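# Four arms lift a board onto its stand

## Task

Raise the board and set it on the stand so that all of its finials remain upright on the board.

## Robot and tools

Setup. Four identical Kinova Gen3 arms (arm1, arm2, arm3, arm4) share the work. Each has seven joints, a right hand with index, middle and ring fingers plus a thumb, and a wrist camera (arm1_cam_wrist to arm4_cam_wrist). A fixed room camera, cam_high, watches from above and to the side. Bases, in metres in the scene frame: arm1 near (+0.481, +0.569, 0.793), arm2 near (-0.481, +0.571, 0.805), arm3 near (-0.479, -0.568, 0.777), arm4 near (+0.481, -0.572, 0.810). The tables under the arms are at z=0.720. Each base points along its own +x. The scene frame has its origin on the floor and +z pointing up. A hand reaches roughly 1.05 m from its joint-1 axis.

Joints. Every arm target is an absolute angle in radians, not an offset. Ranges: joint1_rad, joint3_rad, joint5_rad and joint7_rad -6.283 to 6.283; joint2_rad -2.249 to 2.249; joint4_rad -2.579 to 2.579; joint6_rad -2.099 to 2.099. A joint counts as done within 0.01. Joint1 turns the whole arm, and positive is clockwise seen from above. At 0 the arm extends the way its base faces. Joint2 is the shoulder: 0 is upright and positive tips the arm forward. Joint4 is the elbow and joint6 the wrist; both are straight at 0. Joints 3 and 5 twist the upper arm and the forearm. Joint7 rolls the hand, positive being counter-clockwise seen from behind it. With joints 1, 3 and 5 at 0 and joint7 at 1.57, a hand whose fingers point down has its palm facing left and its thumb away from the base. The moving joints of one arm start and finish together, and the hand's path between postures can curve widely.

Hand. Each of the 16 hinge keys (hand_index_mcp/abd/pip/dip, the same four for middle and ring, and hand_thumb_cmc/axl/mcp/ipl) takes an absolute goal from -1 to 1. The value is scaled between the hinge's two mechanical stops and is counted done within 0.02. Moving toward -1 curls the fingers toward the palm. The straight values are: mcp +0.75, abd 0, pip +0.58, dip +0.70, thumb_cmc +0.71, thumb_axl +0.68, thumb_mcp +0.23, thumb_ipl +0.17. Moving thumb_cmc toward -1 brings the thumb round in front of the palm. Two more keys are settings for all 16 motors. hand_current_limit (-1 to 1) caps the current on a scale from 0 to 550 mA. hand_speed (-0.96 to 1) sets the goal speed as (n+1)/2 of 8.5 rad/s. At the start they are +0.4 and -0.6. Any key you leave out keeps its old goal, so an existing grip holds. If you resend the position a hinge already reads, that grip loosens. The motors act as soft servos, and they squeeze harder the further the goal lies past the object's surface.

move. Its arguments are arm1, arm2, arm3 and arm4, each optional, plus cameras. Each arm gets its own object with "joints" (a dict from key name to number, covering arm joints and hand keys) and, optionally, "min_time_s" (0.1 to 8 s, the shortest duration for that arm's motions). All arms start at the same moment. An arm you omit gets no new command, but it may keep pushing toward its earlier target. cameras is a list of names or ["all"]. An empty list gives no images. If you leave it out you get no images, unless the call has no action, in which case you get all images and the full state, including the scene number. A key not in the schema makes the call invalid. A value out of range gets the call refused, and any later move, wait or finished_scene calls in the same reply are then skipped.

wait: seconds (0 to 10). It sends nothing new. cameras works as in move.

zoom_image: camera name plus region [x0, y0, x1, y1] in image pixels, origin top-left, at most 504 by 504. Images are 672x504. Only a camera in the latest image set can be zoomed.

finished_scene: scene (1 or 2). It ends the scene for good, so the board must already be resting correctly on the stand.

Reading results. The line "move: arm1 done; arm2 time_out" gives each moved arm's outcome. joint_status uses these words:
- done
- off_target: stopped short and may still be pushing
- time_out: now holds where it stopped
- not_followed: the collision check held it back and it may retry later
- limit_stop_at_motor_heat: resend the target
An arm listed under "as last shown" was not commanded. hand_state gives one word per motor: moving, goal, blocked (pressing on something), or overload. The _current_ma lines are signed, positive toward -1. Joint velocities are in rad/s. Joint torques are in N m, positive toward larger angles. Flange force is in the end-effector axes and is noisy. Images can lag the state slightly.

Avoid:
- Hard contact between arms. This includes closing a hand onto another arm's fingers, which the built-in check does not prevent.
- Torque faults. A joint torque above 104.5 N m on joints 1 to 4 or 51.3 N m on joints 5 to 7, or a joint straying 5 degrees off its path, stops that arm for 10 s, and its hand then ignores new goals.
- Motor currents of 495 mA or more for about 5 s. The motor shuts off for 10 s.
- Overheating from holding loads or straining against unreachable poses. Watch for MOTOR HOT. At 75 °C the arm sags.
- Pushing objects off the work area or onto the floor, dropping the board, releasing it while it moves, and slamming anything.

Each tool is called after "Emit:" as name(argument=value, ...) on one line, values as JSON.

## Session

Emit:
move()

Scene clock: 0.00 s.
Joint torques (N m): no reading
Motor temperatures (°C): arm1=[29 26 27 24 35 34 37] | arm2=[26 26 23 25 30 32 29] | arm3=[33 28 25 25 30 32 38] | arm4=[26 29 25 24 29 37 38]
Flange force (N): no reading
Joint velocities: within noise
arm1.joint_positions: joint1_rad=+0.854 joint2_rad=-0.388 joint3_rad=-0.076 joint4_rad=+1.421 joint5_rad=-0.022 joint6_rad=+1.980 joint7_rad=+1.615 hand_index_mcp=+0.753 hand_index_abd=+0.000 hand_index_pip=+0.577 hand_index_dip=+0.696 hand_middle_mcp=+0.753 hand_middle_abd=+0.000 hand_middle_pip=+0.577 hand_middle_dip=+0.696 hand_ring_mcp=+0.753 hand_ring_abd=+0.000 hand_ring_pip=+0.577 hand_ring_dip=+0.696 hand_thumb_cmc=+0.714 hand_thumb_axl=+0.677 hand_thumb_mcp=+0.226 hand_thumb_ipl=+0.168 hand_current_limit=+0.400 hand_speed=-0.600
arm1.joint_status: not commanded
arm1.hand_state: goal,goal,goal,goal,goal,goal,goal,goal,goal,goal,goal,goal,goal,goal,goal,goal
arm1.index_mcp_current_ma: 0
arm1.index_abd_current_ma: 0
arm1.index_pip_current_ma: 0
arm1.index_dip_current_ma: 0
arm1.middle_mcp_current_ma: 0
arm1.middle_abd_current_ma: 0
arm1.middle_pip_current_ma: 0
arm1.middle_dip_current_ma: 0
arm1.ring_mcp_current_ma: 0
arm1.ring_abd_current_ma: 0
arm1.ring_pip_current_ma: 0
arm1.ring_dip_current_ma: 0
arm1.thumb_cmc_current_ma: 0
arm1.thumb_axl_current_ma: 0
arm1.thumb_mcp_current_ma: 0
arm1.thumb_ipl_current_ma: 0
arm1.hand_goal_index_mcp: 0.754
arm1.hand_goal_index_abd: 0.000
arm1.hand_goal_index_pip: 0.576
arm1.hand_goal_index_dip: 0.696
arm1.hand_goal_middle_mcp: 0.754
arm1.hand_goal_middle_abd: 0.000
arm1.hand_goal_middle_pip: 0.576
arm1.hand_goal_middle_dip: 0.696
arm1.hand_goal_ring_mcp: 0.754
arm1.hand_goal_ring_abd: 0.000
arm1.hand_goal_ring_pip: 0.576
arm1.hand_goal_ring_dip: 0.696
arm1.hand_goal_thumb_cmc: 0.714
arm1.hand_goal_thumb_axl: 0.678
arm1.hand_goal_thumb_mcp: 0.226
arm1.hand_goal_thumb_ipl: 0.168
arm1.hand: x=+0.4131 y=+0.3955 z=+1.3295 quat_wxyz=(+0.017, +0.912, +0.406, -0.058) (m; scene frame)
arm2.joint_positions: joint1_rad=-0.146 joint2_rad=-0.479 joint3_rad=-0.110 joint4_rad=+1.498 joint5_rad=-0.026 joint6_rad=+1.988 joint7_rad=+1.781 hand_index_mcp=+0.753 hand_index_abd=+0.000 hand_index_pip=+0.577 hand_index_dip=+0.696 hand_middle_mcp=+0.753 hand_middle_abd=+0.000 hand_middle_pip=+0.577 hand_middle_dip=+0.696 hand_ring_mcp=+0.753 hand_ring_abd=+0.000 hand_ring_pip=+0.577 hand_ring_dip=+0.696 hand_thumb_cmc=+0.714 hand_thumb_axl=+0.677 hand_thumb_mcp=+0.226 hand_thumb_ipl=+0.168 hand_current_limit=+0.400 hand_speed=-0.600
arm2.joint_status: not commanded
arm2.hand_state: goal,goal,goal,goal,goal,goal,goal,goal,goal,goal,goal,goal,goal,goal,goal,goal
arm2.index_mcp_current_ma: 0
arm2.index_abd_current_ma: 0
arm2.index_pip_current_ma: 0
arm2.index_dip_current_ma: 0
arm2.middle_mcp_current_ma: 0
arm2.middle_abd_current_ma: 0
arm2.middle_pip_current_ma: 0
arm2.middle_dip_current_ma: 0
arm2.ring_mcp_current_ma: 0
arm2.ring_abd_current_ma: 0
arm2.ring_pip_current_ma: 0
arm2.ring_dip_current_ma: 0
arm2.thumb_cmc_current_ma: 0
arm2.thumb_axl_current_ma: 0
arm2.thumb_mcp_current_ma: 0
arm2.thumb_ipl_current_ma: 0
arm2.hand_goal_index_mcp: 0.754
arm2.hand_goal_index_abd: 0.000
arm2.hand_goal_index_pip: 0.576
arm2.hand_goal_index_dip: 0.696
arm2.hand_goal_middle_mcp: 0.754
arm2.hand_goal_middle_abd: 0.000
arm2.hand_goal_middle_pip: 0.576
arm2.hand_goal_middle_dip: 0.696
arm2.hand_goal_ring_mcp: 0.754
arm2.hand_goal_ring_abd: 0.000
arm2.hand_goal_ring_pip: 0.576
arm2.hand_goal_ring_dip: 0.696
arm2.hand_goal_thumb_cmc: 0.714
arm2.hand_goal_thumb_axl: 0.678
arm2.hand_goal_thumb_mcp: 0.226
arm2.hand_goal_thumb_ipl: 0.168
arm2.hand: x=-0.3714 y=+0.4735 z=+1.3260 quat_wxyz=(+0.034, +0.529, +0.846, -0.056) (m; scene frame)
arm3.joint_positions: joint1_rad=+0.516 joint2_rad=-0.373 joint3_rad=-0.092 joint4_rad=+1.454 joint5_rad=-0.046 joint6_rad=+2.035 joint7_rad=+1.852 hand_index_mcp=+0.753 hand_index_abd=+0.000 hand_index_pip=+0.577 hand_index_dip=+0.696 hand_middle_mcp=+0.753 hand_middle_abd=+0.000 hand_middle_pip=+0.577 hand_middle_dip=+0.696 hand_ring_mcp=+0.753 hand_ring_abd=+0.000 hand_ring_pip=+0.577 hand_ring_dip=+0.696 hand_thumb_cmc=+0.714 hand_thumb_axl=+0.677 hand_thumb_mcp=+0.226 hand_thumb_ipl=+0.168 hand_current_limit=+0.400 hand_speed=-0.600
arm3.joint_status: not commanded
arm3.hand_state: goal,goal,goal,goal,goal,goal,goal,goal,goal,goal,goal,goal,goal,goal,goal,goal
arm3.index_mcp_current_ma: 0
arm3.index_abd_current_ma: 0
arm3.index_pip_current_ma: 0
arm3.index_dip_current_ma: 0
arm3.middle_mcp_current_ma: 0
arm3.middle_abd_current_ma: 0
arm3.middle_pip_current_ma: 0
arm3.middle_dip_current_ma: 0
arm3.ring_mcp_current_ma: 0
arm3.ring_abd_current_ma: 0
arm3.ring_pip_current_ma: 0
arm3.ring_dip_current_ma: 0
arm3.thumb_cmc_current_ma: 0
arm3.thumb_axl_current_ma: 0
arm3.thumb_mcp_current_ma: 0
arm3.thumb_ipl_current_ma: 0
arm3.hand_goal_index_mcp: 0.754
arm3.hand_goal_index_abd: 0.000
arm3.hand_goal_index_pip: 0.576
arm3.hand_goal_index_dip: 0.696
arm3.hand_goal_middle_mcp: 0.754
arm3.hand_goal_middle_abd: 0.000
arm3.hand_goal_middle_pip: 0.576
arm3.hand_goal_middle_dip: 0.696
arm3.hand_goal_ring_mcp: 0.754
arm3.hand_goal_ring_abd: 0.000
arm3.hand_goal_ring_pip: 0.576
arm3.hand_goal_ring_dip: 0.696
arm3.hand_goal_thumb_cmc: 0.714
arm3.hand_goal_thumb_axl: 0.678
arm3.hand_goal_thumb_mcp: 0.226
arm3.hand_goal_thumb_ipl: 0.168
arm3.hand: x=-0.4887 y=-0.4209 z=+1.3021 quat_wxyz=(+0.009, -0.641, +0.767, +0.015) (m; scene frame)
arm4.joint_positions: joint1_rad=-0.354 joint2_rad=-0.457 joint3_rad=-0.110 joint4_rad=+1.438 joint5_rad=-0.041 joint6_rad=+1.950 joint7_rad=+1.814 hand_index_mcp=+0.753 hand_index_abd=+0.000 hand_index_pip=+0.577 hand_index_dip=+0.696 hand_middle_mcp=+0.753 hand_middle_abd=+0.000 hand_middle_pip=+0.577 hand_middle_dip=+0.696 hand_ring_mcp=+0.753 hand_ring_abd=+0.000 hand_ring_pip=+0.577 hand_ring_dip=+0.696 hand_thumb_cmc=+0.714 hand_thumb_axl=+0.677 hand_thumb_mcp=+0.226 hand_thumb_ipl=+0.168 hand_current_limit=+0.400 hand_speed=-0.600
arm4.joint_status: not commanded
arm4.hand_state: goal,goal,goal,goal,goal,goal,goal,goal,goal,goal,goal,goal,goal,goal,goal,goal
arm4.index_mcp_current_ma: 0
arm4.index_abd_current_ma: 0
arm4.index_pip_current_ma: 0
arm4.index_dip_current_ma: 0
arm4.middle_mcp_current_ma: 0
arm4.middle_abd_current_ma: 0
arm4.middle_pip_current_ma: 0
arm4.middle_dip_current_ma: 0
arm4.ring_mcp_current_ma: 0
arm4.ring_abd_current_ma: 0
arm4.ring_pip_current_ma: 0
arm4.ring_dip_current_ma: 0
arm4.thumb_cmc_current_ma: 0
arm4.thumb_axl_current_ma: 0
arm4.thumb_mcp_current_ma: 0
arm4.thumb_ipl_current_ma: 0
arm4.hand_goal_index_mcp: 0.754
arm4.hand_goal_index_abd: 0.000
arm4.hand_goal_index_pip: 0.576
arm4.hand_goal_index_dip: 0.696
arm4.hand_goal_middle_mcp: 0.754
arm4.hand_goal_middle_abd: 0.000
arm4.hand_goal_middle_pip: 0.576
arm4.hand_goal_middle_dip: 0.696
arm4.hand_goal_ring_mcp: 0.754
arm4.hand_goal_ring_abd: 0.000
arm4.hand_goal_ring_pip: 0.576
arm4.hand_goal_ring_dip: 0.696
arm4.hand_goal_thumb_cmc: 0.714
arm4.hand_goal_thumb_axl: 0.678
arm4.hand_goal_thumb_mcp: 0.226
arm4.hand_goal_thumb_ipl: 0.168
arm4.hand: x=+0.3403 y=-0.4906 z=+1.3511 quat_wxyz=(+0.066, -0.914, +0.392, +0.079) (m; scene frame)
pictures: arm1_cam_wrist, arm2_cam_wrist, arm3_cam_wrist, arm4_cam_wrist, cam_high
camera_calibration:
arm1_cam_wrist: T_world_to_cam=[[-0.0866709, -0.989139, 0.118711, 0.304495], [-0.600743, 0.146948, 0.785821, -0.903067], [-0.79473, -0.0032068, -0.606955, 1.2616], [0, 0, 0, 1]] pos_world=[0.486512, 0.437937, 1.43924]
arm2_cam_wrist: T_world_to_cam=[[0.90212, -0.416346, 0.113293, 0.408387], [-0.331154, -0.499738, 0.800374, -0.996064], [-0.276616, -0.759551, -0.588698, 1.16055], [0, 0, 0, 1]] pos_world=[-0.377238, 0.553758, 1.43417]
arm3_cam_wrist: T_world_to_cam=[[-0.431301, 0.902123, 0.0123964, 0.187762], [0.596816, 0.274977, 0.753789, -0.623388], [0.676602, 0.332509, -0.656999, 1.44701], [0, 0, 0, 1]] pos_world=[-0.526022, -0.479112, 1.41826]
arm4_cam_wrist: T_world_to_cam=[[-0.98811, 0.0897198, 0.124855, 0.239816], [0.153702, 0.556723, 0.816355, -0.927253], [0.00373366, 0.825839, -0.563893, 1.28921], [0, 0, 0, 1]] pos_world=[0.374672, -0.569972, 1.454]

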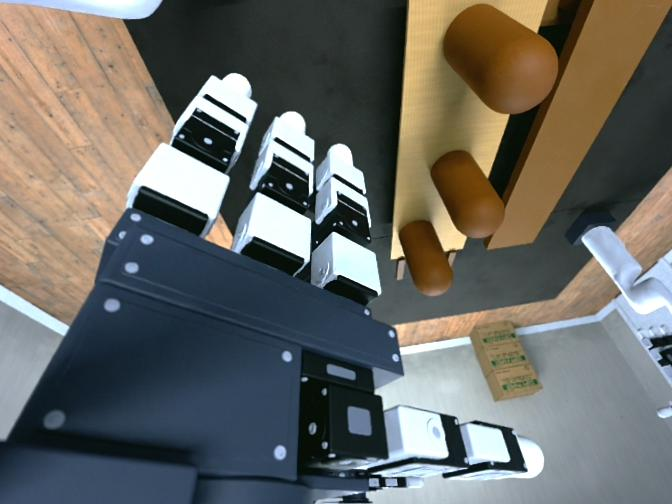

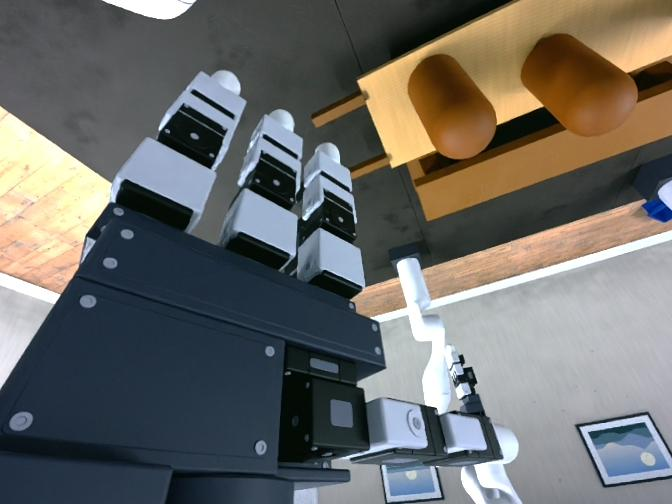

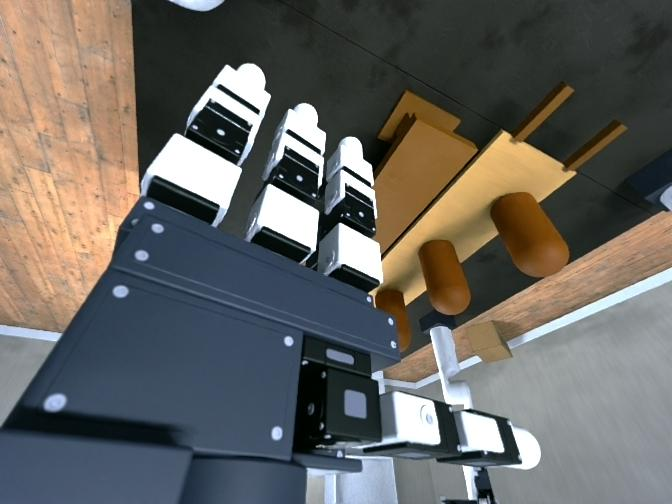

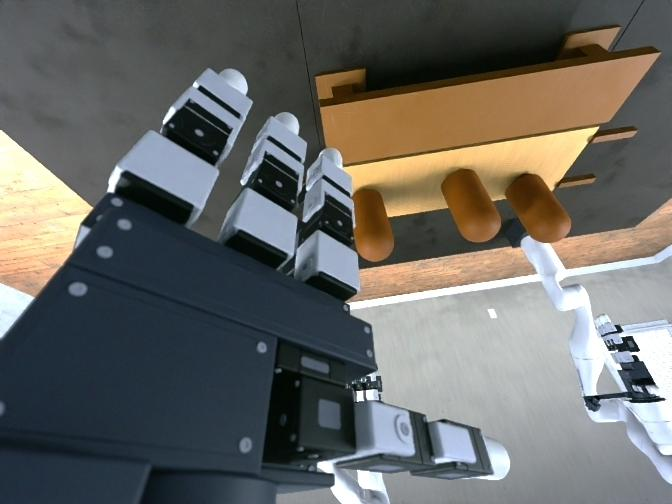

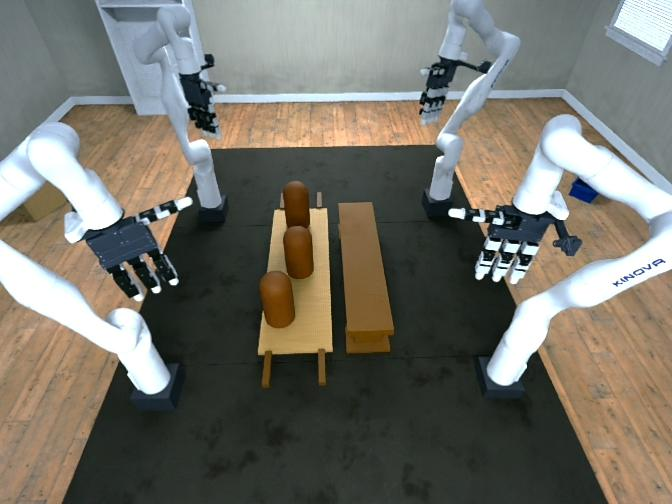

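Emit:
zoom_image(camera="cam_high", region=[240, 180, 420, 300])

Emit:
zoom_image(camera="cam_high", region=[240, 280, 420, 400])

Scaled by 2.800 from the camera's 672x504 image, which has a finer 960x720 frame.

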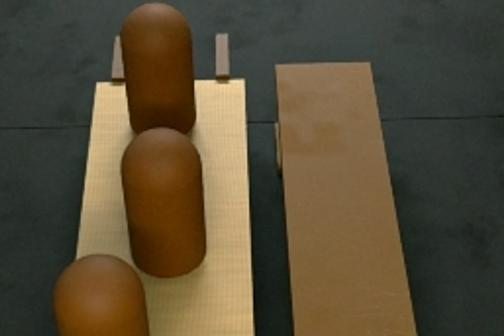

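Scaled by 2.800 from the camera's 672x504 image, which has a finer 960x720 frame.

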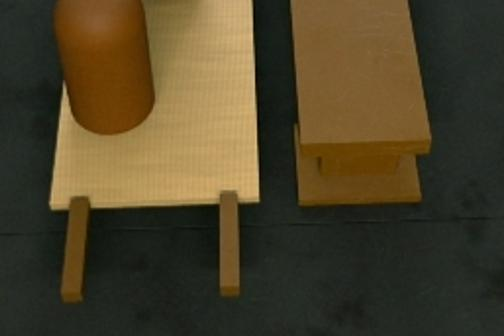

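Emit:
move(arm1={"joints":{"joint1_rad":-0.0307,"joint2_rad":0.0292,"joint3_rad":0,"joint4_rad":1.5273,"joint5_rad":0,"joint6_rad":1.5851,"joint7_rad":-0.0251,"hand_current_limit":0.75,"hand_index_pip":-0.736,"hand_middle_pip":-0.736,"hand_ring_pip":-0.736,"hand_index_dip":0.043,"hand_middle_dip":0.043,"hand_ring_dip":0.043,"hand_index_mcp":0.753,"hand_middle_mcp":0.753,"hand_ring_mcp":0.753},"min_time_s":4}, arm2={"joints":{"joint1_rad":-0.1438,"joint2_rad":0.0349,"joint3_rad":0,"joint4_rad":1.5606,"joint5_rad":0,"joint6_rad":1.5461,"joint7_rad":-0.1269,"hand_current_limit":0.75,"hand_index_pip":-0.736,"hand_middle_pip":-0.736,"hand_ring_pip":-0.736,"hand_index_dip":0.043,"hand_middle_dip":0.043,"hand_ring_dip":0.043,"hand_index_mcp":0.753,"hand_middle_mcp":0.753,"hand_ring_mcp":0.753,"hand_thumb_mcp":0.0,"hand_thumb_ipl":-0.9},"min_time_s":4}, arm3={"joints":{"joint1_rad":-0.0677,"joint2_rad":0.7074,"joint3_rad":0,"joint4_rad":0.4904,"joint5_rad":0,"joint6_rad":1.9438,"joint7_rad":-0.0182,"hand_current_limit":0.75,"hand_index_pip":-0.736,"hand_middle_pip":-0.736,"hand_ring_pip":-0.736,"hand_index_mcp":0.753,"hand_middle_mcp":0.753,"hand_ring_mcp":0.753},"min_time_s":4}, arm4={"joints":{"joint1_rad":-0.0283,"joint2_rad":0.6794,"joint3_rad":0,"joint4_rad":0.6326,"joint5_rad":0,"joint6_rad":1.8296,"joint7_rad":-0.0707,"hand_current_limit":0.75,"hand_index_pip":-0.736,"hand_middle_pip":-0.736,"hand_ring_pip":-0.736,"hand_index_mcp":0.753,"hand_middle_mcp":0.753,"hand_ring_mcp":0.753,"hand_thumb_mcp":0.0,"hand_thumb_ipl":-0.9},"min_time_s":4}, cameras=["cam_high"])

Emit:
move(arm1={"joints":{"joint2_rad":0.2710,"joint4_rad":2.1220,"joint6_rad":0.7486},"min_time_s":2.5}, arm2={"joints":{"joint2_rad":0.3012,"joint4_rad":2.1337,"joint6_rad":0.7067},"min_time_s":2.5}, arm3={"joints":{"joint2_rad":0.7277,"joint4_rad":1.2688,"joint6_rad":1.1451},"min_time_s":2.5}, arm4={"joints":{"joint2_rad":0.7613,"joint4_rad":1.2953,"joint6_rad":1.0850},"min_time_s":2.5}, cameras=["all"])

Scene clock: 208.23 s.
Joint torques (N m): arm1=[1.54 -9.68 -0.73 -8.13 -0.54 -0.51 0.11] | arm2=[0.21 -8.89 -1.34 -8.93 0.09 -0.38 -0.19] | arm3=[1.37 -19.51 -0.82 -8.17 0.04 -0.32 -0.28] | arm4=[0.12 -21.38 -0.01 -8.82 -0.29 -0.31 -0.18]
Motor temperatures (°C): arm1=[29 26 27 25 34 33 37] | arm2=[26 26 23 26 30 32 29] | arm3=[33 27 25 25 30 32 38] | arm4=[26 28 25 24 29 37 38]
Flange force (N): arm1=[1.8 2.5 -2.8] | arm2=[-2.5 -1.4 0.0] | arm3=no reading | arm4=[0.0 -0.1 1.5]
move: arm1 done; arm2 done; arm3 done; arm4 done
Joint velocities: within noise
arm1.joint_positions: joint1_rad=-0.031 joint2_rad=+0.029 joint3_rad=+0.000 joint4_rad=+1.527 joint5_rad=+0.000 joint6_rad=+1.585 joint7_rad=-0.025 hand_index_mcp=+0.753 hand_index_abd=+0.000 hand_index_pip=-0.728 hand_index_dip=+0.047 hand_middle_mcp=+0.753 hand_middle_abd=+0.000 hand_middle_pip=-0.729 hand_middle_dip=+0.047 hand_ring_mcp=+0.753 hand_ring_abd=+0.000 hand_ring_pip=-0.729 hand_ring_dip=+0.047 hand_thumb_cmc=+0.714 hand_thumb_axl=+0.677 hand_thumb_mcp=+0.224 hand_thumb_ipl=+0.168 hand_current_limit=+0.750 hand_speed=-0.600
arm1.joint_status: all done
arm1.hand_state: goal,goal,goal,goal,goal,goal,goal,goal,goal,goal,goal,goal,goal,goal,goal,goal
arm1.index_mcp_current_ma: -1
arm1.index_abd_current_ma: 0
arm1.index_pip_current_ma: 17
arm1.index_dip_current_ma: 7
arm1.middle_mcp_current_ma: -1
arm1.middle_abd_current_ma: 0
arm1.middle_pip_current_ma: 17
arm1.middle_dip_current_ma: 5
arm1.ring_mcp_current_ma: -1
arm1.ring_abd_current_ma: 0
arm1.ring_pip_current_ma: 17
arm1.ring_dip_current_ma: 7
arm1.thumb_cmc_current_ma: 0
arm1.thumb_axl_current_ma: -1
arm1.thumb_mcp_current_ma: -5
arm1.thumb_ipl_current_ma: -1
arm1.hand_goal_index_mcp: 0.754
arm1.hand_goal_index_abd: 0.000
arm1.hand_goal_index_pip: -0.736
arm1.hand_goal_index_dip: 0.044
arm1.hand_goal_middle_mcp: 0.754
arm1.hand_goal_middle_abd: 0.000
arm1.hand_goal_middle_pip: -0.736
arm1.hand_goal_middle_dip: 0.044
arm1.hand_goal_ring_mcp: 0.754
arm1.hand_goal_ring_abd: 0.000
arm1.hand_goal_ring_pip: -0.736
arm1.hand_goal_ring_dip: 0.044
arm1.hand_goal_thumb_cmc: 0.714
arm1.hand_goal_thumb_axl: 0.678
arm1.hand_goal_thumb_mcp: 0.226
arm1.hand_goal_thumb_ipl: 0.168
arm1.hand: x=+0.4397 y=+0.1545 z=+1.1989 quat_wxyz=(-0.003, +1.000, +0.000, +0.002) (m; scene frame)
arm2.joint_positions: joint1_rad=-0.144 joint2_rad=+0.035 joint3_rad=+0.000 joint4_rad=+1.561 joint5_rad=+0.000 joint6_rad=+1.546 joint7_rad=-0.127 hand_index_mcp=+0.753 hand_index_abd=+0.000 hand_index_pip=-0.729 hand_index_dip=+0.047 hand_middle_mcp=+0.753 hand_middle_abd=+0.000 hand_middle_pip=-0.728 hand_middle_dip=+0.048 hand_ring_mcp=+0.753 hand_ring_abd=+0.000 hand_ring_pip=-0.729 hand_ring_dip=+0.047 hand_thumb_cmc=+0.714 hand_thumb_axl=+0.677 hand_thumb_mcp=-0.002 hand_thumb_ipl=-0.897 hand_current_limit=+0.750 hand_speed=-0.600
arm2.joint_status: all done
arm2.hand_state: goal,goal,goal,goal,goal,goal,goal,goal,goal,goal,goal,goal,goal,goal,goal,goal
arm2.index_mcp_current_ma: 0
arm2.index_abd_current_ma: 0
arm2.index_pip_current_ma: 7
arm2.index_dip_current_ma: 2
arm2.middle_mcp_current_ma: 0
arm2.middle_abd_current_ma: 0
arm2.middle_pip_current_ma: 8
arm2.middle_dip_current_ma: 3
arm2.ring_mcp_current_ma: 0
arm2.ring_abd_current_ma: 0
arm2.ring_pip_current_ma: 7
arm2.ring_dip_current_ma: 2
arm2.thumb_cmc_current_ma: 0
arm2.thumb_axl_current_ma: 0
arm2.thumb_mcp_current_ma: -1
arm2.thumb_ipl_current_ma: 3
arm2.hand_goal_index_mcp: 0.754
arm2.hand_goal_index_abd: 0.000
arm2.hand_goal_index_pip: -0.736
arm2.hand_goal_index_dip: 0.044
arm2.hand_goal_middle_mcp: 0.754
arm2.hand_goal_middle_abd: 0.000
arm2.hand_goal_middle_pip: -0.736
arm2.hand_goal_middle_dip: 0.044
arm2.hand_goal_ring_mcp: 0.754
arm2.hand_goal_ring_abd: 0.000
arm2.hand_goal_ring_pip: -0.736
arm2.hand_goal_ring_dip: 0.044
arm2.hand_goal_thumb_cmc: 0.714
arm2.hand_goal_thumb_axl: 0.678
arm2.hand_goal_thumb_mcp: 0.000
arm2.hand_goal_thumb_ipl: -0.900
arm2.hand: x=-0.4841 y=+0.1550 z=+1.1991 quat_wxyz=(-0.002, +1.000, +0.000, -0.003) (m; scene frame)
arm3.joint_positions: joint1_rad=-0.068 joint2_rad=+0.707 joint3_rad=+0.000 joint4_rad=+0.490 joint5_rad=+0.000 joint6_rad=+1.944 joint7_rad=-0.018 hand_index_mcp=+0.753 hand_index_abd=+0.000 hand_index_pip=-0.728 hand_index_dip=+0.696 hand_middle_mcp=+0.753 hand_middle_abd=+0.000 hand_middle_pip=-0.728 hand_middle_dip=+0.696 hand_ring_mcp=+0.753 hand_ring_abd=+0.000 hand_ring_pip=-0.729 hand_ring_dip=+0.696 hand_thumb_cmc=+0.714 hand_thumb_axl=+0.677 hand_thumb_mcp=+0.224 hand_thumb_ipl=+0.168 hand_current_limit=+0.750 hand_speed=-0.600
arm3.joint_status: all done
arm3.hand_state: goal,goal,goal,goal,goal,goal,goal,goal,goal,goal,goal,goal,goal,goal,goal,goal
arm3.index_mcp_current_ma: 0
arm3.index_abd_current_ma: 0
arm3.index_pip_current_ma: 1
arm3.index_dip_current_ma: 0
arm3.middle_mcp_current_ma: 0
arm3.middle_abd_current_ma: 0
arm3.middle_pip_current_ma: 1
arm3.middle_dip_current_ma: 0
arm3.ring_mcp_current_ma: 0
arm3.ring_abd_current_ma: 0
arm3.ring_pip_current_ma: 1
arm3.ring_dip_current_ma: 0
arm3.thumb_cmc_current_ma: 0
arm3.thumb_axl_current_ma: 0
arm3.thumb_mcp_current_ma: 0
arm3.thumb_ipl_current_ma: 0
arm3.hand_goal_index_mcp: 0.754
arm3.hand_goal_index_abd: 0.000
arm3.hand_goal_index_pip: -0.736
arm3.hand_goal_index_dip: 0.696
arm3.hand_goal_middle_mcp: 0.754
arm3.hand_goal_middle_abd: 0.000
arm3.hand_goal_middle_pip: -0.736
arm3.hand_goal_middle_dip: 0.696
arm3.hand_goal_ring_mcp: 0.754
arm3.hand_goal_ring_abd: 0.000
arm3.hand_goal_ring_pip: -0.736
arm3.hand_goal_ring_dip: 0.696
arm3.hand_goal_thumb_cmc: 0.714
arm3.hand_goal_thumb_axl: 0.678
arm3.hand_goal_thumb_mcp: 0.226
arm3.hand_goal_thumb_ipl: 0.168
arm3.hand: x=-0.4372 y=+0.0800 z=+1.1999 quat_wxyz=(-0.005, +0.000, +1.000, +0.004) (m; scene frame)
arm4.joint_positions: joint1_rad=-0.028 joint2_rad=+0.679 joint3_rad=+0.000 joint4_rad=+0.633 joint5_rad=+0.000 joint6_rad=+1.830 joint7_rad=-0.071 hand_index_mcp=+0.754 hand_index_abd=+0.000 hand_index_pip=-0.729 hand_index_dip=+0.696 hand_middle_mcp=+0.753 hand_middle_abd=+0.000 hand_middle_pip=-0.727 hand_middle_dip=+0.696 hand_ring_mcp=+0.753 hand_ring_abd=+0.000 hand_ring_pip=-0.729 hand_ring_dip=+0.696 hand_thumb_cmc=+0.714 hand_thumb_axl=+0.677 hand_thumb_mcp=-0.002 hand_thumb_ipl=-0.897 hand_current_limit=+0.750 hand_speed=-0.600
arm4.joint_status: all done
arm4.hand_state: goal,goal,goal,goal,goal,goal,goal,goal,goal,goal,goal,goal,goal,goal,goal,goal
arm4.index_mcp_current_ma: -1
arm4.index_abd_current_ma: 0
arm4.index_pip_current_ma: 15
arm4.index_dip_current_ma: 0
arm4.middle_mcp_current_ma: -1
arm4.middle_abd_current_ma: 0
arm4.middle_pip_current_ma: 20
arm4.middle_dip_current_ma: 0
arm4.ring_mcp_current_ma: -1
arm4.ring_abd_current_ma: 0
arm4.ring_pip_current_ma: 15
arm4.ring_dip_current_ma: 0
arm4.thumb_cmc_current_ma: 0
arm4.thumb_axl_current_ma: -1
arm4.thumb_mcp_current_ma: -3
arm4.thumb_ipl_current_ma: 7
arm4.hand_goal_index_mcp: 0.754
arm4.hand_goal_index_abd: 0.000
arm4.hand_goal_index_pip: -0.736
arm4.hand_goal_index_dip: 0.696
arm4.hand_goal_middle_mcp: 0.754
arm4.hand_goal_middle_abd: 0.000
arm4.hand_goal_middle_pip: -0.736
arm4.hand_goal_middle_dip: 0.696
arm4.hand_goal_ring_mcp: 0.754
arm4.hand_goal_ring_abd: 0.000
arm4.hand_goal_ring_pip: -0.736
arm4.hand_goal_ring_dip: 0.696
arm4.hand_goal_thumb_cmc: 0.714
arm4.hand_goal_thumb_axl: 0.678
arm4.hand_goal_thumb_mcp: 0.000
arm4.hand_goal_thumb_ipl: -0.900
arm4.hand: x=+0.4895 y=+0.0830 z=+1.1988 quat_wxyz=(-0.001, +0.000, +1.000, -0.002) (m; scene frame)
pictures: cam_high

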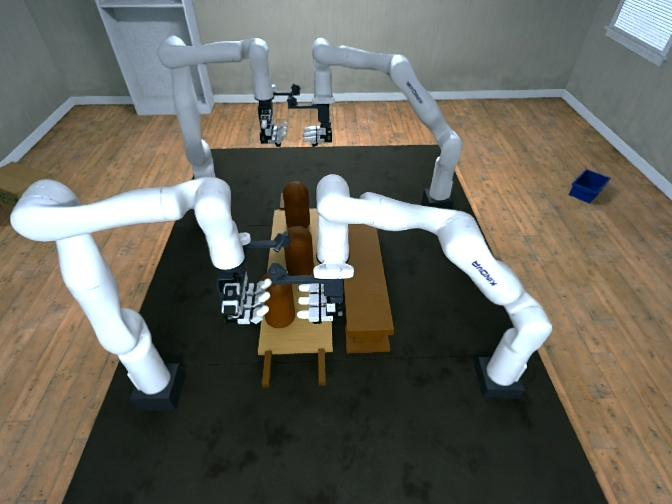

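Scene clock: 211.03 s.
Joint torques (N m): arm1=[1.5 -11.68 -0.66 -5.62 -0.56 -0.45 0.11] | arm2=[0.17 -11.04 -1.23 -5.93 0.03 -0.4 -0.14] | arm3=[1.39 -19.75 -0.85 -8 0.06 -0.36 -0.3] | arm4=[0.13 -21.75 0.04 -8.02 -0.28 -0.27 -0.19]
Motor temperatures (°C): arm1=[29 26 27 25 34 33 37] | arm2=[26 26 23 26 30 32 29] | arm3=[33 27 25 25 30 32 38] | arm4=[26 28 25 24 29 37 38]
Flange force (N): arm1=[3.9 2.1 -0.6] | arm2=[-0.9 -1.2 -1.7] | arm3=[2.3 -2.2 -1.1] | arm4=[0.0 -0.2 1.3]
move: arm1 done; arm2 done; arm3 done; arm4 done
Joint velocities: within noise
arm1.joint_positions: joint1_rad=-0.031 joint2_rad=+0.271 joint3_rad=+0.000 joint4_rad=+2.122 joint5_rad=+0.000 joint6_rad=+0.749 joint7_rad=-0.025 hand_index_mcp=+0.753 hand_index_abd=+0.000 hand_index_pip=-0.729 hand_index_dip=+0.047 hand_middle_mcp=+0.753 hand_middle_abd=+0.000 hand_middle_pip=-0.729 hand_middle_dip=+0.047 hand_ring_mcp=+0.753 hand_ring_abd=+0.000 hand_ring_pip=-0.729 hand_ring_dip=+0.047 hand_thumb_cmc=+0.714 hand_thumb_axl=+0.677 hand_thumb_mcp=+0.224 hand_thumb_ipl=+0.168 hand_current_limit=+0.750 hand_speed=-0.600
arm1.joint_status: all done
arm1.hand_state: goal,goal,goal,goal,goal,goal,goal,goal,goal,goal,goal,goal,goal,goal,goal,goal
arm1.index_mcp_current_ma: -1
arm1.index_abd_current_ma: 0
arm1.index_pip_current_ma: 17
arm1.index_dip_current_ma: 7
arm1.middle_mcp_current_ma: -1
arm1.middle_abd_current_ma: 0
arm1.middle_pip_current_ma: 17
arm1.middle_dip_current_ma: 5
arm1.ring_mcp_current_ma: -1
arm1.ring_abd_current_ma: 0
arm1.ring_pip_current_ma: 17
arm1.ring_dip_current_ma: 7
arm1.thumb_cmc_current_ma: 0
arm1.thumb_axl_current_ma: -1
arm1.thumb_mcp_current_ma: -5
arm1.thumb_ipl_current_ma: -1
arm1.hand_goal_index_mcp: 0.754
arm1.hand_goal_index_abd: 0.000
arm1.hand_goal_index_pip: -0.736
arm1.hand_goal_index_dip: 0.044
arm1.hand_goal_middle_mcp: 0.754
arm1.hand_goal_middle_abd: 0.000
arm1.hand_goal_middle_pip: -0.736
arm1.hand_goal_middle_dip: 0.044
arm1.hand_goal_ring_mcp: 0.754
arm1.hand_goal_ring_abd: 0.000
arm1.hand_goal_ring_pip: -0.736
arm1.hand_goal_ring_dip: 0.044
arm1.hand_goal_thumb_cmc: 0.714
arm1.hand_goal_thumb_axl: 0.678
arm1.hand_goal_thumb_mcp: 0.226
arm1.hand_goal_thumb_ipl: 0.168
arm1.hand: x=+0.4406 y=+0.1559 z=+0.9489 quat_wxyz=(-0.003, +1.000, +0.000, +0.002) (m; scene frame)
arm2.joint_positions: joint1_rad=-0.144 joint2_rad=+0.301 joint3_rad=+0.000 joint4_rad=+2.134 joint5_rad=+0.000 joint6_rad=+0.707 joint7_rad=-0.127 hand_index_mcp=+0.753 hand_index_abd=+0.000 hand_index_pip=-0.729 hand_index_dip=+0.047 hand_middle_mcp=+0.753 hand_middle_abd=+0.000 hand_middle_pip=-0.728 hand_middle_dip=+0.048 hand_ring_mcp=+0.753 hand_ring_abd=+0.000 hand_ring_pip=-0.729 hand_ring_dip=+0.047 hand_thumb_cmc=+0.714 hand_thumb_axl=+0.677 hand_thumb_mcp=-0.002 hand_thumb_ipl=-0.897 hand_current_limit=+0.750 hand_speed=-0.600
arm2.joint_status: all done
arm2.hand_state: goal,goal,goal,goal,goal,goal,goal,goal,goal,goal,goal,goal,goal,goal,goal,goal
arm2.index_mcp_current_ma: 0
arm2.index_abd_current_ma: 0
arm2.index_pip_current_ma: 7
arm2.index_dip_current_ma: 2
arm2.middle_mcp_current_ma: 0
arm2.middle_abd_current_ma: 0
arm2.middle_pip_current_ma: 7
arm2.middle_dip_current_ma: 3
arm2.ring_mcp_current_ma: 0
arm2.ring_abd_current_ma: 0
arm2.ring_pip_current_ma: 6
arm2.ring_dip_current_ma: 2
arm2.thumb_cmc_current_ma: 0
arm2.thumb_axl_current_ma: 0
arm2.thumb_mcp_current_ma: -1
arm2.thumb_ipl_current_ma: 3
arm2.hand_goal_index_mcp: 0.754
arm2.hand_goal_index_abd: 0.000
arm2.hand_goal_index_pip: -0.736
arm2.hand_goal_index_dip: 0.044
arm2.hand_goal_middle_mcp: 0.754
arm2.hand_goal_middle_abd: 0.000
arm2.hand_goal_middle_pip: -0.736
arm2.hand_goal_middle_dip: 0.044
arm2.hand_goal_ring_mcp: 0.754
arm2.hand_goal_ring_abd: 0.000
arm2.hand_goal_ring_pip: -0.736
arm2.hand_goal_ring_dip: 0.044
arm2.hand_goal_thumb_cmc: 0.714
arm2.hand_goal_thumb_axl: 0.678
arm2.hand_goal_thumb_mcp: 0.000
arm2.hand_goal_thumb_ipl: -0.900
arm2.hand: x=-0.4855 y=+0.1561 z=+0.9492 quat_wxyz=(-0.002, +1.000, +0.000, -0.003) (m; scene frame)
arm3.joint_positions: joint1_rad=-0.068 joint2_rad=+0.728 joint3_rad=+0.000 joint4_rad=+1.269 joint5_rad=+0.000 joint6_rad=+1.145 joint7_rad=-0.018 hand_index_mcp=+0.753 hand_index_abd=+0.000 hand_index_pip=-0.728 hand_index_dip=+0.696 hand_middle_mcp=+0.753 hand_middle_abd=+0.000 hand_middle_pip=-0.728 hand_middle_dip=+0.696 hand_ring_mcp=+0.753 hand_ring_abd=+0.000 hand_ring_pip=-0.729 hand_ring_dip=+0.696 hand_thumb_cmc=+0.714 hand_thumb_axl=+0.677 hand_thumb_mcp=+0.224 hand_thumb_ipl=+0.168 hand_current_limit=+0.750 hand_speed=-0.600
arm3.joint_status: all done
arm3.hand_state: goal,goal,goal,goal,goal,goal,goal,goal,goal,goal,goal,goal,goal,goal,goal,goal
arm3.index_mcp_current_ma: 0
arm3.index_abd_current_ma: 0
arm3.index_pip_current_ma: 1
arm3.index_dip_current_ma: 0
arm3.middle_mcp_current_ma: 0
arm3.middle_abd_current_ma: 0
arm3.middle_pip_current_ma: 1
arm3.middle_dip_current_ma: 0
arm3.ring_mcp_current_ma: 0
arm3.ring_abd_current_ma: 0
arm3.ring_pip_current_ma: 1
arm3.ring_dip_current_ma: 0
arm3.thumb_cmc_current_ma: 0
arm3.thumb_axl_current_ma: 0
arm3.thumb_mcp_current_ma: 0
arm3.thumb_ipl_current_ma: 0
arm3.hand_goal_index_mcp: 0.754
arm3.hand_goal_index_abd: 0.000
arm3.hand_goal_index_pip: -0.736
arm3.hand_goal_index_dip: 0.696
arm3.hand_goal_middle_mcp: 0.754
arm3.hand_goal_middle_abd: 0.000
arm3.hand_goal_middle_pip: -0.736
arm3.hand_goal_middle_dip: 0.696
arm3.hand_goal_ring_mcp: 0.754
arm3.hand_goal_ring_abd: 0.000
arm3.hand_goal_ring_pip: -0.736
arm3.hand_goal_ring_dip: 0.696
arm3.hand_goal_thumb_cmc: 0.714
arm3.hand_goal_thumb_axl: 0.678
arm3.hand_goal_thumb_mcp: 0.226
arm3.hand_goal_thumb_ipl: 0.168
arm3.hand: x=-0.4396 y=+0.0822 z=+0.9499 quat_wxyz=(-0.005, +0.000, +1.000, +0.004) (m; scene frame)
arm4.joint_positions: joint1_rad=-0.028 joint2_rad=+0.761 joint3_rad=+0.000 joint4_rad=+1.295 joint5_rad=+0.000 joint6_rad=+1.085 joint7_rad=-0.071 hand_index_mcp=+0.754 hand_index_abd=+0.000 hand_index_pip=-0.729 hand_index_dip=+0.696 hand_middle_mcp=+0.753 hand_middle_abd=+0.000 hand_middle_pip=-0.727 hand_middle_dip=+0.696 hand_ring_mcp=+0.753 hand_ring_abd=+0.000 hand_ring_pip=-0.729 hand_ring_dip=+0.696 hand_thumb_cmc=+0.714 hand_thumb_axl=+0.677 hand_thumb_mcp=-0.002 hand_thumb_ipl=-0.897 hand_current_limit=+0.750 hand_speed=-0.600
arm4.joint_status: all done
arm4.hand_state: goal,goal,goal,goal,goal,goal,goal,goal,goal,goal,goal,goal,goal,goal,goal,goal
arm4.index_mcp_current_ma: -1
arm4.index_abd_current_ma: 0
arm4.index_pip_current_ma: 15
arm4.index_dip_current_ma: 0
arm4.middle_mcp_current_ma: -1
arm4.middle_abd_current_ma: 0
arm4.middle_pip_current_ma: 19
arm4.middle_dip_current_ma: 0
arm4.ring_mcp_current_ma: -1
arm4.ring_abd_current_ma: 0
arm4.ring_pip_current_ma: 14
arm4.ring_dip_current_ma: 0
arm4.thumb_cmc_current_ma: 0
arm4.thumb_axl_current_ma: -1
arm4.thumb_mcp_current_ma: -3
arm4.thumb_ipl_current_ma: 7
arm4.hand_goal_index_mcp: 0.754
arm4.hand_goal_index_abd: 0.000
arm4.hand_goal_index_pip: -0.736
arm4.hand_goal_index_dip: 0.696
arm4.hand_goal_middle_mcp: 0.754
arm4.hand_goal_middle_abd: 0.000
arm4.hand_goal_middle_pip: -0.736
arm4.hand_goal_middle_dip: 0.696
arm4.hand_goal_ring_mcp: 0.754
arm4.hand_goal_ring_abd: 0.000
arm4.hand_goal_ring_pip: -0.736
arm4.hand_goal_ring_dip: 0.696
arm4.hand_goal_thumb_cmc: 0.714
arm4.hand_goal_thumb_axl: 0.678
arm4.hand_goal_thumb_mcp: 0.000
arm4.hand_goal_thumb_ipl: -0.900
arm4.hand: x=+0.4888 y=+0.0822 z=+0.9488 quat_wxyz=(-0.001, +0.000, +1.000, -0.002) (m; scene frame)
pictures: arm1_cam_wrist, arm2_cam_wrist, arm3_cam_wrist, arm4_cam_wrist, cam_high
camera_calibration:
arm1_cam_wrist: T_world_to_cam=[[-0.802128, -0.596548, 0.0268439, 0.456288], [-0.38655, 0.552974, 0.738105, -0.664656], [-0.455159, 0.581678, -0.674152, 0.874702], [0, 0, 0, 1]] pos_world=[0.507207, 0.13094, 1.06802]
arm2_cam_wrist: T_world_to_cam=[[-0.779004, -0.623985, 0.0616064, -0.312855], [-0.389386, 0.558441, 0.732477, -1.01981], [-0.491458, 0.546614, -0.677999, 0.442683], [0, 0, 0, 1]] pos_world=[-0.423256, 0.132311, 1.0664]
arm3_cam_wrist: T_world_to_cam=[[0.811259, 0.58423, -0.0231149, 0.36553], [0.407754, -0.536986, 0.7385, -0.527495], [0.419042, -0.60854, -0.673857, 0.995255], [0, 0, 0, 1]] pos_world=[-0.498505, 0.108841, 1.06866]
arm4_cam_wrist: T_world_to_cam=[[0.760957, 0.648725, 0.0100086, -0.406625], [0.449893, -0.538716, 0.712307, -0.896524], [0.467483, -0.537532, -0.701797, 0.604945], [0, 0, 0, 1]] pos_world=[0.429963, 0.105993, 1.06722]

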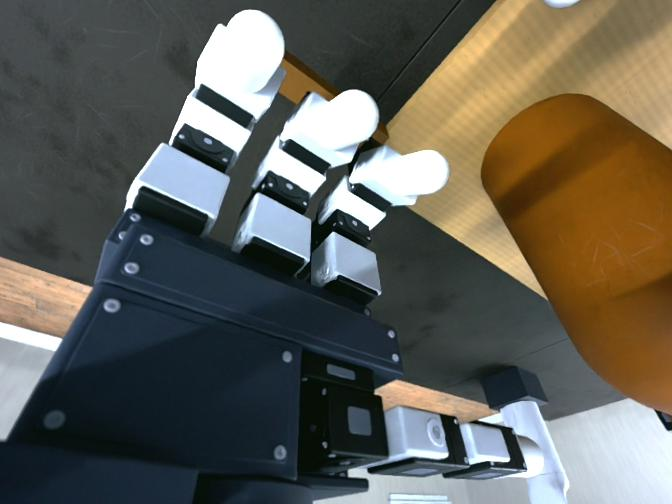

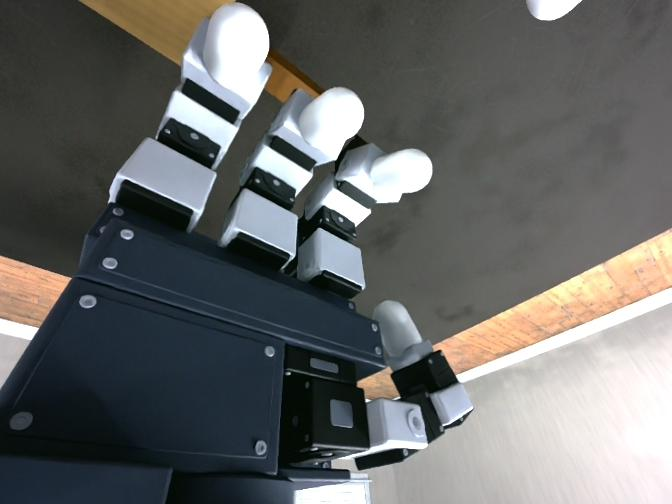

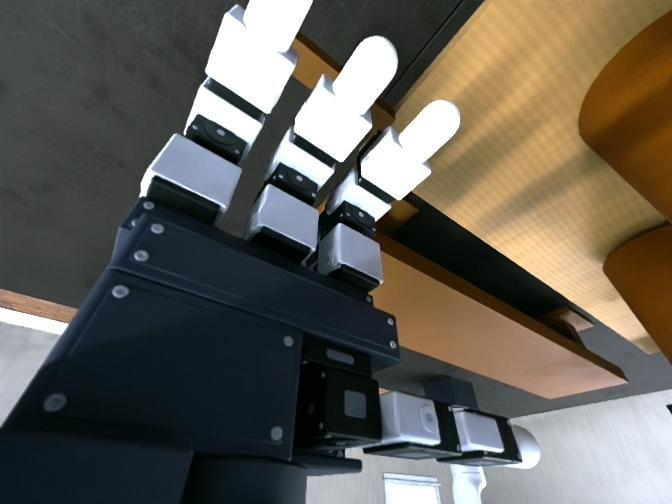

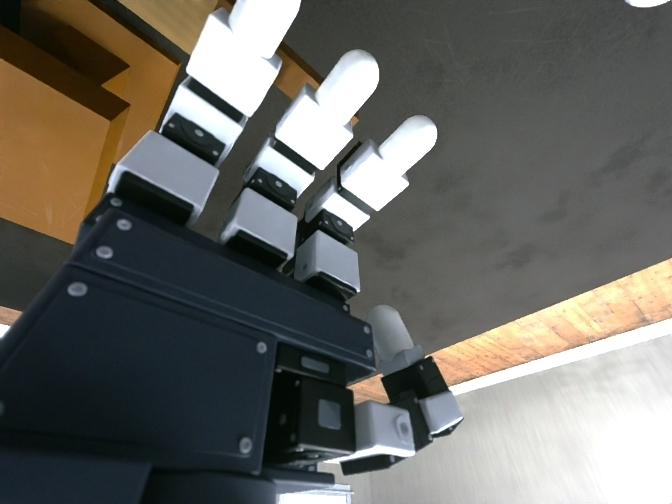

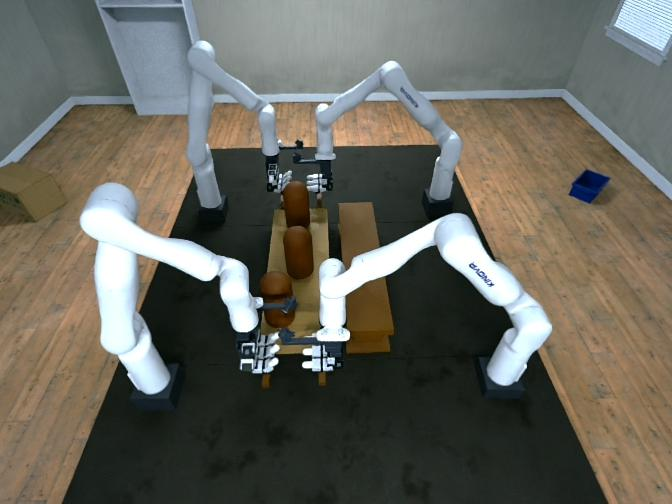

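Emit:
zoom_image(camera="arm1_cam_wrist", region=[260, 20, 440, 180])

Emit:
zoom_image(camera="arm2_cam_wrist", region=[70, 0, 390, 180])

Emit:
zoom_image(camera="arm3_cam_wrist", region=[260, 0, 480, 240])

Emit:
zoom_image(camera="arm4_cam_wrist", region=[0, 0, 400, 260])

Scaled by 2.800 from the camera's 672x504 image, which has a finer 960x720 frame.

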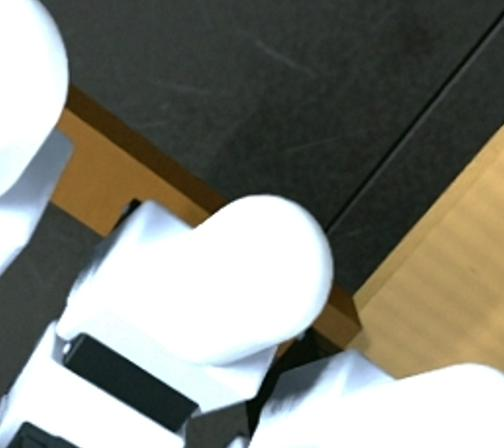

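Scaled by 1.575 from the camera's 672x504 image, which has a finer 960x720 frame.

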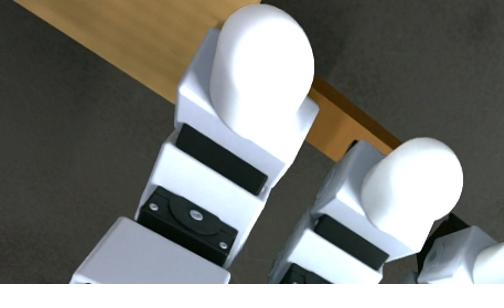

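Scaled by 2.100 from the camera's 672x504 image, which has a finer 960x720 frame.

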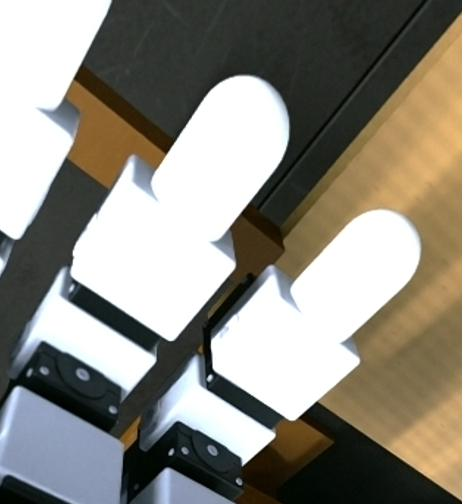

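Scaled by 1.260 from the camera's 672x504 image, which has a finer 960x720 frame.

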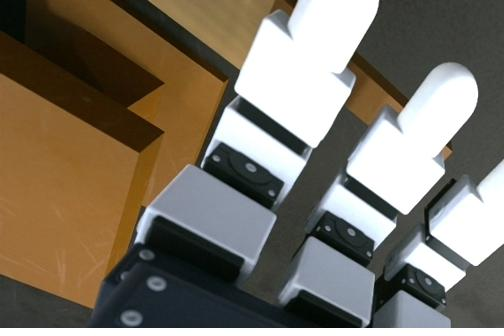

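Emit:
zoom_image(camera="arm4_cam_wrist", region=[260, 20, 380, 140])

Emit:
zoom_image(camera="arm3_cam_wrist", region=[280, 10, 420, 150])

Emit:
zoom_image(camera="arm2_cam_wrist", region=[220, 20, 360, 160])

Scaled by 4.200 from the camera's 672x504 image, which has a finer 960x720 frame.

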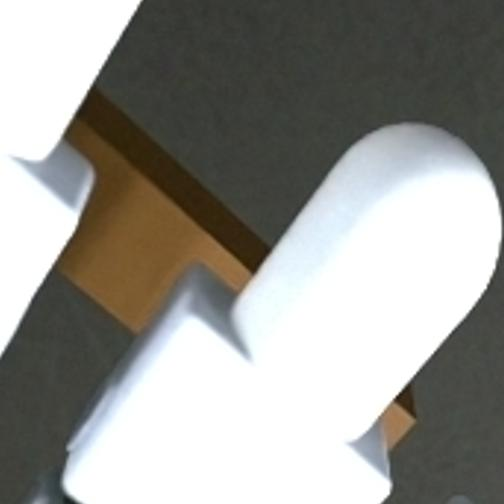

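Scaled by 3.600 from the camera's 672x504 image, which has a finer 960x720 frame.

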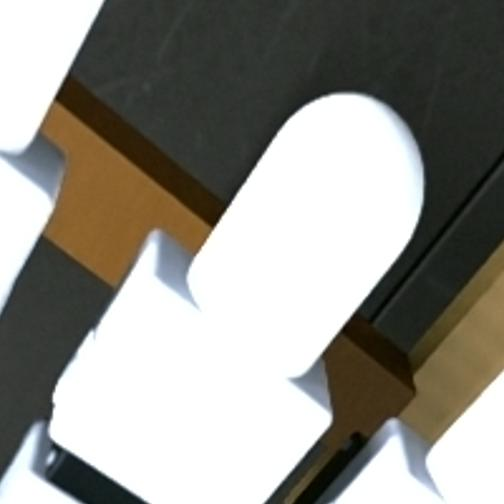

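Scaled by 3.600 from the camera's 672x504 image, which has a finer 960x720 frame.

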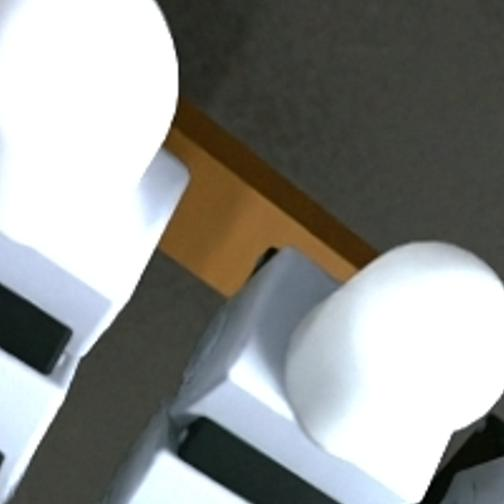

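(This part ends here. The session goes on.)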